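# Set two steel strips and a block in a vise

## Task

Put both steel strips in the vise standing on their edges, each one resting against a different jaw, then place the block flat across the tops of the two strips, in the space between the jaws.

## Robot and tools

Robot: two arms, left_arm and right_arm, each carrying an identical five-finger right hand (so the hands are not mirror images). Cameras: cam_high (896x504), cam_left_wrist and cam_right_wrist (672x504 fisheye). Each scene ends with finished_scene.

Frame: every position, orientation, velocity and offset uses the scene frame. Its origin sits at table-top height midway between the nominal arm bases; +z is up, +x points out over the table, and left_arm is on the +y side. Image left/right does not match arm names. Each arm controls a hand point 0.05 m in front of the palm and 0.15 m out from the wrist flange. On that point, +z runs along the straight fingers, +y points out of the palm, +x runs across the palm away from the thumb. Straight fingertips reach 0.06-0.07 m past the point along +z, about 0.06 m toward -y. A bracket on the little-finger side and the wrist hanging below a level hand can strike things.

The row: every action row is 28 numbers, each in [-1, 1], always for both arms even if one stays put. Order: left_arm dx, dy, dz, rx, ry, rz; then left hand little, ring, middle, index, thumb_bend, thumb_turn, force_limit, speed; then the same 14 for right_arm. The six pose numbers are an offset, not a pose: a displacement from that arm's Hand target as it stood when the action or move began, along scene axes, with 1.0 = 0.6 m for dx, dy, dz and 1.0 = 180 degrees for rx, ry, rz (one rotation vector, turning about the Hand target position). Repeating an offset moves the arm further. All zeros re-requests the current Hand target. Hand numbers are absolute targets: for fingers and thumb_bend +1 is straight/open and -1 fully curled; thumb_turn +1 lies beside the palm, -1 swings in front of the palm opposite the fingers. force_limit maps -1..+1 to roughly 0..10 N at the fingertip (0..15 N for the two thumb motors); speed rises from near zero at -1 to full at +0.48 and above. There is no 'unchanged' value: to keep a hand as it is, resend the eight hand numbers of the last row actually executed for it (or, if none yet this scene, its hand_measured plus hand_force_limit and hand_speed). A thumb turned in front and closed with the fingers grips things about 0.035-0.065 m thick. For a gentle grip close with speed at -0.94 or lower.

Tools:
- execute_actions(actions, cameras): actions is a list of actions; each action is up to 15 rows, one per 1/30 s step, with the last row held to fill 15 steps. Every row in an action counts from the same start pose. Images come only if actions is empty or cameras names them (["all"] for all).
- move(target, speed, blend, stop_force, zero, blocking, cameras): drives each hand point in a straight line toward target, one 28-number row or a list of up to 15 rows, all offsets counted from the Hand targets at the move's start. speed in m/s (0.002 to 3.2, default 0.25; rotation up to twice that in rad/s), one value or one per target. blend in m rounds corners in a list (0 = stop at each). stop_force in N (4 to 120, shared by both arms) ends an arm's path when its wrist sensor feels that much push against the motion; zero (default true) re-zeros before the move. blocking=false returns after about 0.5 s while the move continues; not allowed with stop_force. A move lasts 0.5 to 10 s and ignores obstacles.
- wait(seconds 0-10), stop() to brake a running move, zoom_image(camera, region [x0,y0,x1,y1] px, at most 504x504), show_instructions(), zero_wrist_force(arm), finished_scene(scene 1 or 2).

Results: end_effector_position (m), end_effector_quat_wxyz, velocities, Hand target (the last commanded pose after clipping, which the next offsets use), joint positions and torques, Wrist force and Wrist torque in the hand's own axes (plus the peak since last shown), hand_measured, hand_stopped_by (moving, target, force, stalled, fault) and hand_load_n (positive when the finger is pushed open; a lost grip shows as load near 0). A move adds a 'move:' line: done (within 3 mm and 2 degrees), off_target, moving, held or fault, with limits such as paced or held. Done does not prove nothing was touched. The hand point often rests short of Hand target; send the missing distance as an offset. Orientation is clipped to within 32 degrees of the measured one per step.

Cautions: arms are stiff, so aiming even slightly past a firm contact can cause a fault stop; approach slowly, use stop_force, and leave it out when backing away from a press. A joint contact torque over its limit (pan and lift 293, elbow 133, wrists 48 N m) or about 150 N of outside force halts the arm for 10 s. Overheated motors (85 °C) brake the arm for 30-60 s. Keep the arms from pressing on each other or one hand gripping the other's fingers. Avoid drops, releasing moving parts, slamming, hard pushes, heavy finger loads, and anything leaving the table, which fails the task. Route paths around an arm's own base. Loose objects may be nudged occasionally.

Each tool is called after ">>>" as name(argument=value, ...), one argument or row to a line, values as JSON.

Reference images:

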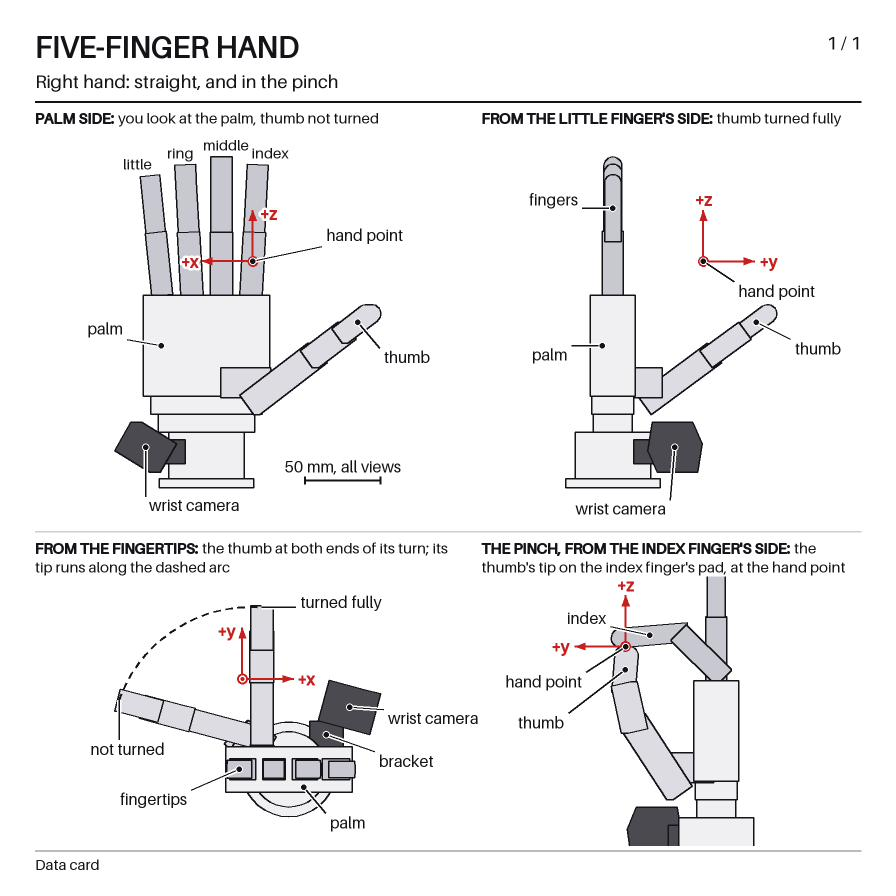

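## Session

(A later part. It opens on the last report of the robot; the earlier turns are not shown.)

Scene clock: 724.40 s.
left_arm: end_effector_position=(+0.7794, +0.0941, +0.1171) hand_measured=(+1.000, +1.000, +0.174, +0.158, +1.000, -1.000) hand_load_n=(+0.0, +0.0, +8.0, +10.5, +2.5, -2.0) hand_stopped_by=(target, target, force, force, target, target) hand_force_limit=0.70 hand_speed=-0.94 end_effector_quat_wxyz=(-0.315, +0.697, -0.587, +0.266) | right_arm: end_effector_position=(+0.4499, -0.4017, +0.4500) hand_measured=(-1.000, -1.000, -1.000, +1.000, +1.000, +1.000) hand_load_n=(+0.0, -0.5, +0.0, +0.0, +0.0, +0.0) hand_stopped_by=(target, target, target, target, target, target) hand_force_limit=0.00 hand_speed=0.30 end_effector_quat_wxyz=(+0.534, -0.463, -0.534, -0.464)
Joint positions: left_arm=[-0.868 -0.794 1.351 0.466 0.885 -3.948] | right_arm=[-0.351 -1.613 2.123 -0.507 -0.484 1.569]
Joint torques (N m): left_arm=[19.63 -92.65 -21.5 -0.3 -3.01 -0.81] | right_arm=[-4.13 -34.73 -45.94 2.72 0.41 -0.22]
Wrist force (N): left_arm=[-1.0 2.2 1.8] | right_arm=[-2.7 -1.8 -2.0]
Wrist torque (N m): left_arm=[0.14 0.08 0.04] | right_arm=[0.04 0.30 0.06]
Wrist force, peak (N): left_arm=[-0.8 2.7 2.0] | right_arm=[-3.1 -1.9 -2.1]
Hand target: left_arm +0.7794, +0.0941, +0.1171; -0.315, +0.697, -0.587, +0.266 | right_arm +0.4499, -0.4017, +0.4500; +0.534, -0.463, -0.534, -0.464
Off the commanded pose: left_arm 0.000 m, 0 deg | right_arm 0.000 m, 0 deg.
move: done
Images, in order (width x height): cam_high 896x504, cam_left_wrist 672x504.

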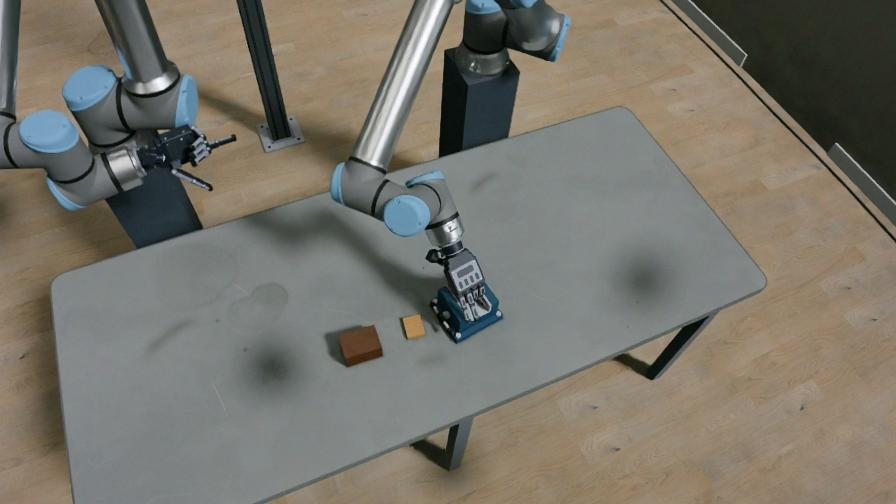

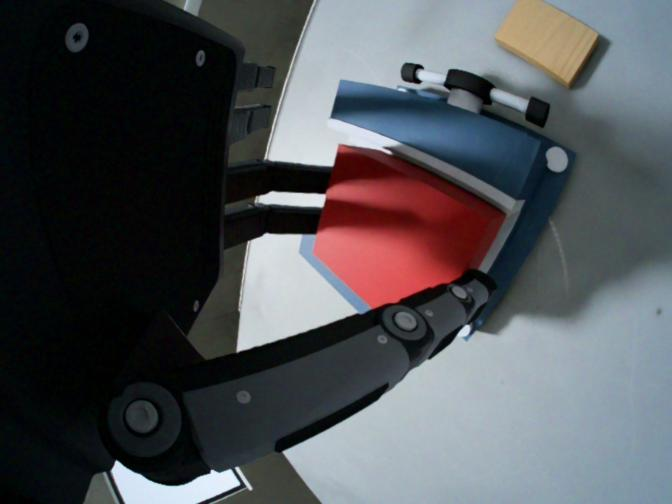

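>>> move(
  target=[0, 0, -0.015, 0, 0, 0, 1, 1, -0.15, -0.15, 1, -1, 0.7, -0.94, 0, 0, 0, 0, 0, 0, -1, -1, -1, 1, 1, 1, 0, 0.3],
  speed=0.008,
  stop_force=4,
  cameras=["cam_left_wrist", "cam_high"],
)

>>> zoom_image(
  camera="cam_left_wrist",
  region=[360, 120, 530, 250],
)

Scene clock: 726.60 s.
left_arm: end_effector_position=(+0.7794, +0.0941, +0.1123) hand_measured=(+1.000, +1.000, +0.174, +0.158, +1.000, -1.000) hand_load_n=(+0.0, +0.0, +8.0, +10.0, +3.0, -2.5) hand_stopped_by=(target, target, force, force, target, target) hand_force_limit=0.70 hand_speed=-0.94 end_effector_quat_wxyz=(-0.315, +0.697, -0.587, +0.266) | right_arm: end_effector_position=(+0.4499, -0.4017, +0.4500) hand_measured=(-1.000, -1.000, -1.000, +1.000, +1.000, +1.000) hand_load_n=(+0.0, +0.0, +0.0, +0.0, +0.0, +0.0) hand_stopped_by=(target, target, target, target, target, target) hand_force_limit=0.00 hand_speed=0.30 end_effector_quat_wxyz=(+0.534, -0.463, -0.534, -0.464)
Joint positions: left_arm=[-0.868 -0.79 1.353 0.46 0.885 -3.948] | right_arm=[-0.351 -1.613 2.123 -0.507 -0.484 1.569]
Joint torques (N m): left_arm=[18.85 -106.17 -39.06 5.44 1 -0.69] | right_arm=[-6.25 -34.48 -44.15 2.87 0.49 0.33]
Wrist force (N): left_arm=[-0.8 -1.9 -2.0] | right_arm=[-2.7 -1.7 -1.8]
Wrist torque (N m): left_arm=[0.21 0.03 0.04] | right_arm=[0.03 0.31 0.05]
Wrist force, peak (N): left_arm=[-0.9 -6.6 -6.4] | right_arm=[-2.8 -2.1 -2.4]
Hand target: left_arm +0.7794, +0.0941, +0.1124; -0.315, +0.697, -0.587, +0.266 (not the last commanded pose) | right_arm +0.4499, -0.4017, +0.4500; +0.534, -0.463, -0.534, -0.464
Off the commanded pose: left_arm 0.004 m, 0 deg | right_arm 0.000 m, 0 deg.
move: contact (left_arm)
Images, in order (width x height): cam_high 896x504, cam_left_wrist 672x504.

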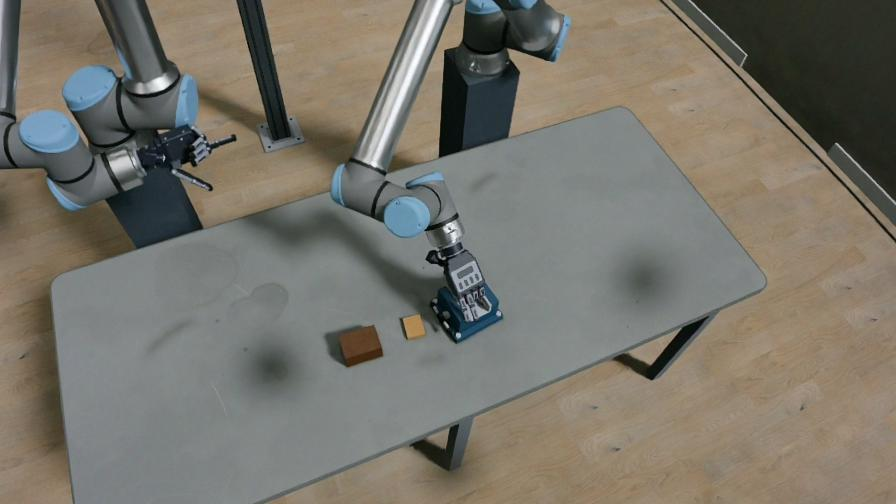

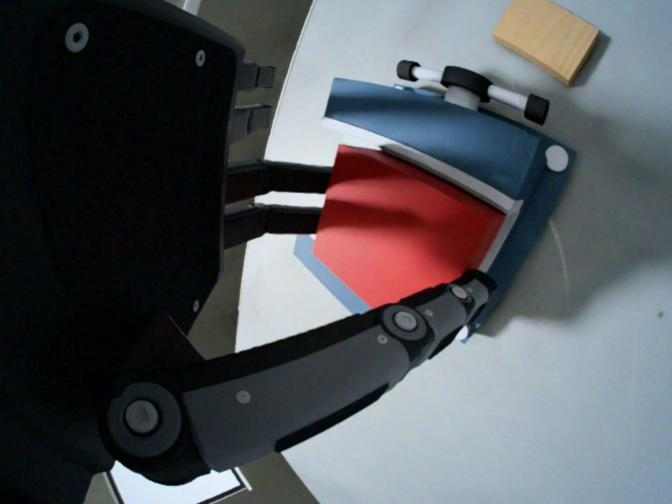

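Scaled by 2.965 from the camera's 672x504 image, which has a finer 960x720 frame.

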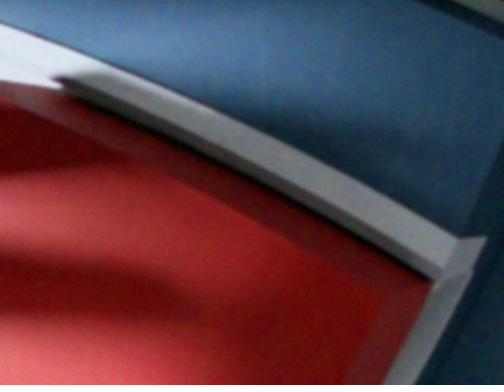

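>>> move(
  target=[0, 0, 0, 0, 0, 0, 1, 1, 0.3, 0.3, 1, -1, 0.2, -0.9, 0, 0, 0, 0, 0, 0, -1, -1, -1, 1, 1, 1, 0, 0.3],
  cameras=["cam_left_wrist"],
)

>>> move(
  target=[0, 0, 0, 0, 0, 0, 1, 1, 0.62, 0.62, 1, -1, 0.2, -0.7, 0, 0, 0, 0, 0, 0, -1, -1, -1, 1, 1, 1, 0, 0.3],
  cameras=["cam_left_wrist"],
)

Scene clock: 728.10 s.
left_arm: end_effector_position=(+0.7794, +0.0941, +0.1124) hand_measured=(+1.000, +1.000, +0.300, +0.300, +1.000, -1.000) hand_load_n=(+0.0, +0.0, +0.0, +0.0, +0.0, +0.0) hand_stopped_by=(target, target, target, target, target, target) hand_force_limit=0.20 hand_speed=-0.90 end_effector_quat_wxyz=(-0.315, +0.697, -0.587, +0.266) | right_arm: end_effector_position=(+0.4499, -0.4017, +0.4500) hand_measured=(-1.000, -1.000, -1.000, +1.000, +1.000, +1.000) hand_load_n=(+0.0, +0.0, -0.5, +0.0, +0.0, +0.0) hand_stopped_by=(target, target, target, target, target, target) hand_force_limit=0.00 hand_speed=0.30 end_effector_quat_wxyz=(+0.534, -0.463, -0.534, -0.464)
Joint positions: left_arm=[-0.868 -0.79 1.353 0.46 0.885 -3.948] | right_arm=[-0.351 -1.613 2.123 -0.507 -0.484 1.569]
Joint torques (N m): left_arm=[18.49 -102.93 -42.09 4.05 -0.85 -0.86] | right_arm=[-3.8 -35.99 -45.12 3.12 0.88 -0.2]
Wrist force (N): left_arm=[-0.9 -0.1 -0.3] | right_arm=[-2.8 -1.6 -1.9]
Wrist torque (N m): left_arm=[0.09 0.09 0.02] | right_arm=[0.06 0.32 0.05]
Wrist force, peak (N): left_arm=[-1.0 -1.0 -3.9] | right_arm=[-3.1 -1.8 -1.8]
Hand target: left_arm +0.7794, +0.0941, +0.1124; -0.315, +0.697, -0.587, +0.266 | right_arm +0.4499, -0.4017, +0.4500; +0.534, -0.463, -0.534, -0.464
Off the commanded pose: left_arm 0.000 m, 0 deg | right_arm 0.000 m, 0 deg.
move: done
Images, in order (width x height): cam_left_wrist 672x504.

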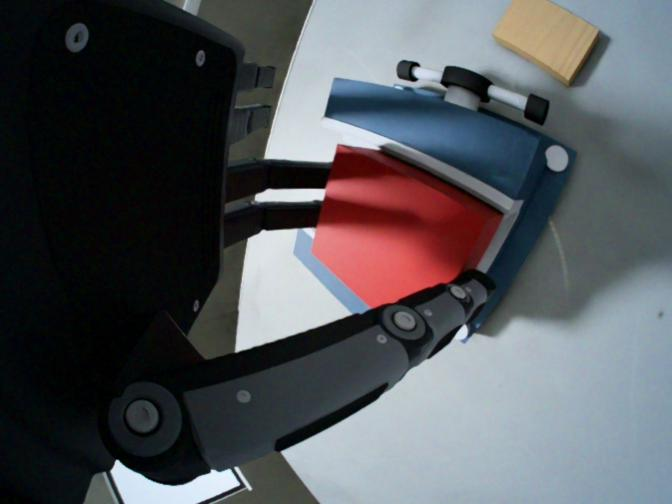

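Scene clock: 728.77 s.
left_arm: end_effector_position=(+0.7794, +0.0941, +0.1124) hand_measured=(+1.000, +1.000, +0.620, +0.620, +1.000, -1.000) hand_load_n=(+0.0, +0.0, +0.0, +0.0, +0.0, +0.0) hand_stopped_by=(target, target, target, target, target, target) hand_force_limit=0.20 hand_speed=-0.70 end_effector_quat_wxyz=(-0.315, +0.697, -0.587, +0.266) | right_arm: end_effector_position=(+0.4499, -0.4017, +0.4500) hand_measured=(-1.000, -1.000, -1.000, +1.000, +1.000, +1.000) hand_load_n=(+0.0, +0.0, +0.0, +0.0, +0.0, +0.0) hand_stopped_by=(target, target, target, target, target, target) hand_force_limit=0.00 hand_speed=0.30 end_effector_quat_wxyz=(+0.534, -0.463, -0.534, -0.464)
Joint positions: left_arm=[-0.868 -0.79 1.353 0.46 0.885 -3.948] | right_arm=[-0.351 -1.613 2.123 -0.507 -0.484 1.569]
Joint torques (N m): left_arm=[18.72 -100.47 -41.83 2.51 -2.07 -0.97] | right_arm=[-1.49 -35.29 -44.45 3.05 0.49 -0.11]
Wrist force (N): left_arm=[-0.9 0.0 0.1] | right_arm=[-2.7 -1.6 -2.1]
Wrist torque (N m): left_arm=[0.09 0.07 0.02] | right_arm=[0.08 0.31 0.06]
Wrist force, peak (N): left_arm=[-1.0 0.3 -0.2] | right_arm=[-3.1 -1.5 -2.1]
Hand target: left_arm +0.7794, +0.0941, +0.1124; -0.315, +0.697, -0.587, +0.266 | right_arm +0.4499, -0.4017, +0.4500; +0.534, -0.463, -0.534, -0.464
Off the commanded pose: left_arm 0.000 m, 0 deg | right_arm 0.000 m, 0 deg.
move: done
Images, in order (width x height): cam_left_wrist 672x504.

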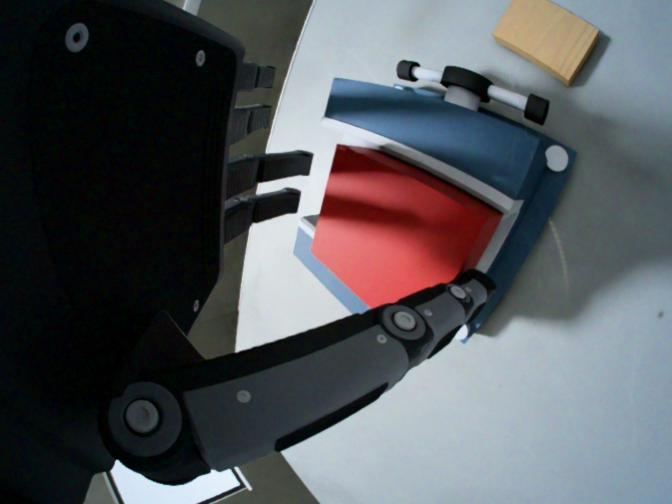

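>>> move(
  target=[
    [-0.0115, -0.002, 0.001, 0, 0, 0, 1, 1, 0.62, 0.62, 1, -1, 0.2, -0.7, 0, 0, 0, 0, 0, 0, -1, -1, -1, 1, 1, 1, 0, 0.3],
    [-0.0115, -0.002, 0.1, 0, 0, 0, 1, 1, 0.62, 0.62, 1, -1, 0.2, -0.7, 0, 0, 0, 0, 0, 0, -1, -1, -1, 1, 1, 1, 0, 0.3],
  ],
  speed=[0.03, 0.06],
  cameras=["cam_left_wrist", "cam_high"],
)

>>> zoom_image(
  camera="cam_left_wrist",
  region=[340, 110, 580, 310],
)

>>> zoom_image(
  camera="cam_high",
  region=[440, 270, 500, 330],
)

Scene clock: 731.63 s.
left_arm: end_effector_position=(+0.7725, +0.0929, +0.1723) hand_measured=(+1.000, +1.000, +0.620, +0.620, +1.000, -1.000) hand_load_n=(+0.0, +0.0, +0.0, +0.0, +0.0, +0.0) hand_stopped_by=(target, target, target, target, target, target) hand_force_limit=0.20 hand_speed=-0.70 end_effector_quat_wxyz=(-0.315, +0.697, -0.587, +0.266) | right_arm: end_effector_position=(+0.4499, -0.4017, +0.4500) hand_measured=(-1.000, -1.000, -1.000, +1.000, +1.000, +1.000) hand_load_n=(+0.0, +0.0, +0.0, +0.0, +0.0, +0.0) hand_stopped_by=(target, target, target, target, target, target) hand_force_limit=0.00 hand_speed=0.30 end_effector_quat_wxyz=(+0.534, -0.463, -0.534, -0.464)
Joint positions: left_arm=[-0.875 -0.846 1.338 0.537 0.881 -3.956] | right_arm=[-0.351 -1.613 2.123 -0.507 -0.484 1.569]
Joint torques (N m): left_arm=[-13.43 -106.53 -45.15 5.73 -2.89 -1.25] | right_arm=[-3.4 -36.9 -44.31 2.97 0.89 0.22]
Wrist force (N): left_arm=[-0.9 0.2 0.0] | right_arm=[-2.6 -1.5 -1.8]
Wrist torque (N m): left_arm=[0.12 0.08 0.04] | right_arm=[0.07 0.28 0.07]
Wrist force, peak (N): left_arm=[-0.9 -0.5 -0.7] | right_arm=[-3.0 -1.7 -2.1]
Hand target: left_arm +0.7725, +0.0929, +0.1724; -0.315, +0.697, -0.587, +0.266 | right_arm +0.4499, -0.4017, +0.4500; +0.534, -0.463, -0.534, -0.464
Off the commanded pose: left_arm 0.000 m, 0 deg | right_arm 0.000 m, 0 deg.
move: done
Images, in order (width x height): cam_high 896x504, cam_left_wrist 672x504.

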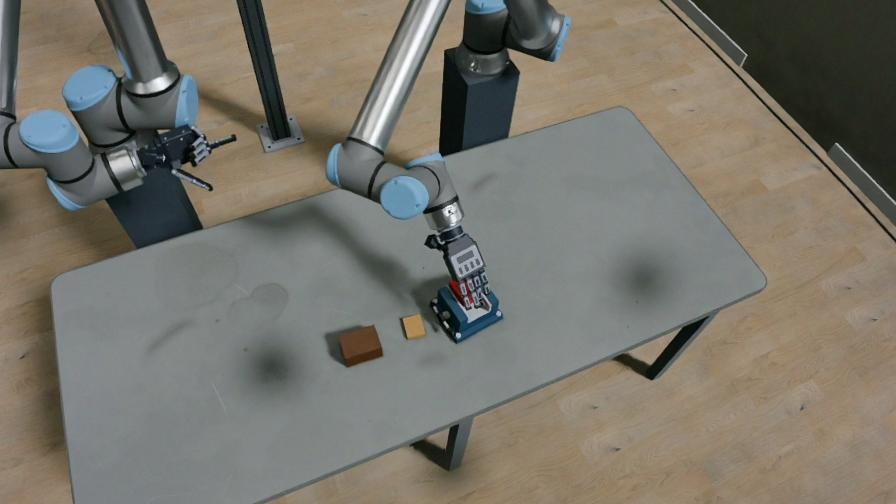

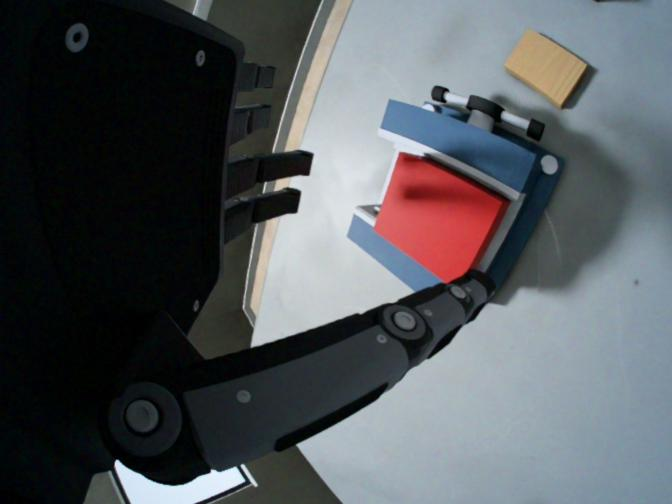

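Scaled by 2.100 from the camera's 672x504 image, which has a finer 960x720 frame.

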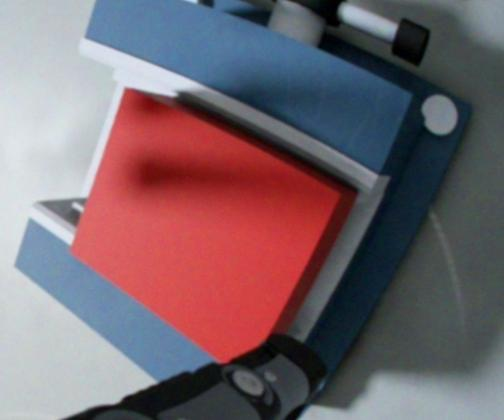

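Scaled by 8.400.

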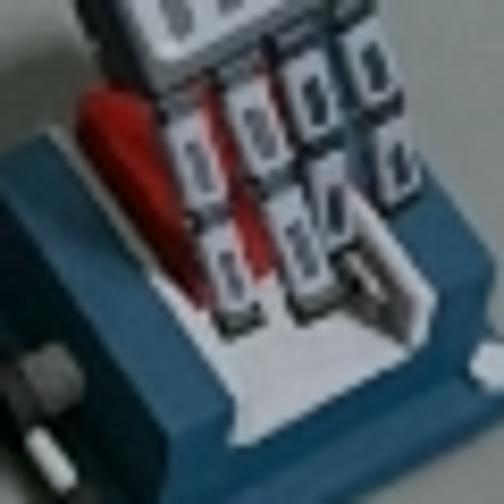

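>>> move(
  target=[
    [0, 0.02, 0.12, 0, 0, 0, 1, 1, 0.62, 0.62, 1, -1, 0.2, -0.7, 0, 0, 0, 0, 0, 0, -1, -1, -1, 1, 1, 1, 0, 0.3],
    [-0.25, 0.35, 0.3, 0, 0, 0, 1, 1, 0.62, 0.62, 1, -1, 0.2, -0.7, 0, 0, 0, 0, 0, 0, -1, -1, -1, 1, 1, 1, 0, 0.3],
  ],
  speed=[0.12, 0.3],
  blend=0.03,
  cameras=["cam_left_wrist", "cam_high"],
)

>>> zoom_image(
  camera="cam_high",
  region=[440, 270, 500, 330],
)

>>> zoom_image(
  camera="cam_high",
  region=[430, 260, 510, 345],
)

Scene clock: 734.20 s.
left_arm: end_effector_position=(+0.6226, +0.3028, +0.3523) hand_measured=(+1.000, +1.000, +0.620, +0.620, +1.000, -1.000) hand_load_n=(+0.0, +0.0, +0.0, +0.0, +0.0, +0.0) hand_stopped_by=(target, target, target, target, target, target) hand_force_limit=0.20 hand_speed=-0.70 end_effector_quat_wxyz=(-0.315, +0.697, -0.587, +0.266) | right_arm: end_effector_position=(+0.4499, -0.4017, +0.4500) hand_measured=(-1.000, -1.000, -1.000, +1.000, +1.000, +1.000) hand_load_n=(+0.0, +0.0, +0.0, +0.0, +0.0, -0.5) hand_stopped_by=(target, target, target, target, target, target) hand_force_limit=0.00 hand_speed=0.30 end_effector_quat_wxyz=(+0.534, -0.463, -0.534, -0.464)
Joint positions: left_arm=[-0.825 -1.348 1.753 0.59 0.908 -3.901] | right_arm=[-0.351 -1.613 2.123 -0.507 -0.484 1.569]
Joint torques (N m): left_arm=[18.87 -70.72 -23.64 5.27 0.73 2.22] | right_arm=[-2.11 -37.88 -45.69 2.92 1.18 -0.08]
Wrist force (N): left_arm=[-0.7 -0.1 0.1] | right_arm=[-2.5 -1.7 -1.9]
Wrist torque (N m): left_arm=[0.09 0.05 -0.21] | right_arm=[0.05 0.28 0.07]
Wrist force, peak (N): left_arm=[-2.2 -0.1 -1.0] | right_arm=[-2.9 -1.7 -2.1]
Hand target: left_arm +0.6225, +0.3029, +0.3524; -0.315, +0.697, -0.587, +0.266 | right_arm +0.4499, -0.4017, +0.4500; +0.534, -0.463, -0.534, -0.464
Off the commanded pose: left_arm 0.000 m, 0 deg | right_arm 0.000 m, 0 deg.
move: done
Images, in order (width x height): cam_high 896x504, cam_left_wrist 672x504.

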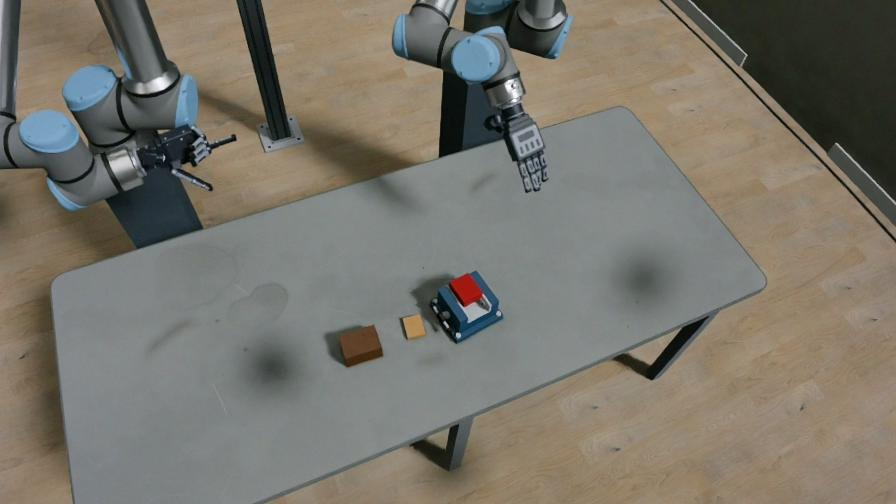

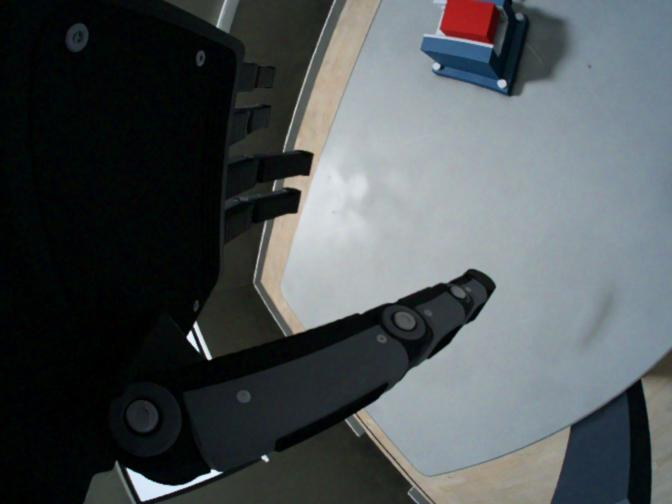

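Scaled by 8.400.

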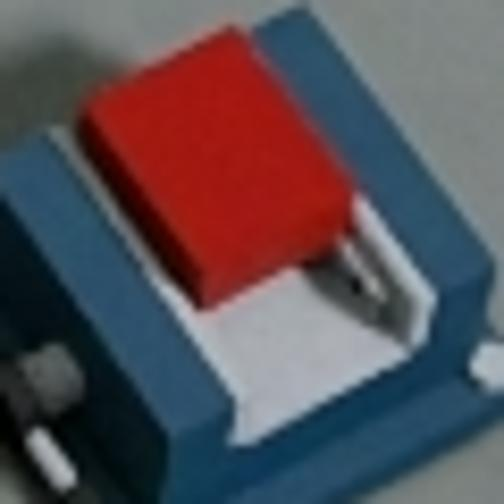

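Scaled by 5.929.

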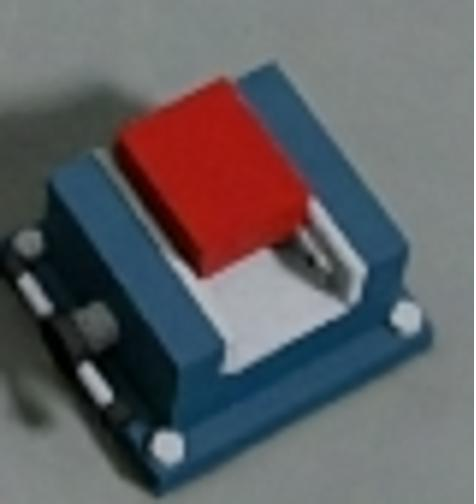

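>>> finished_scene(
  scene=1,
)

The scene is finished: the task was done.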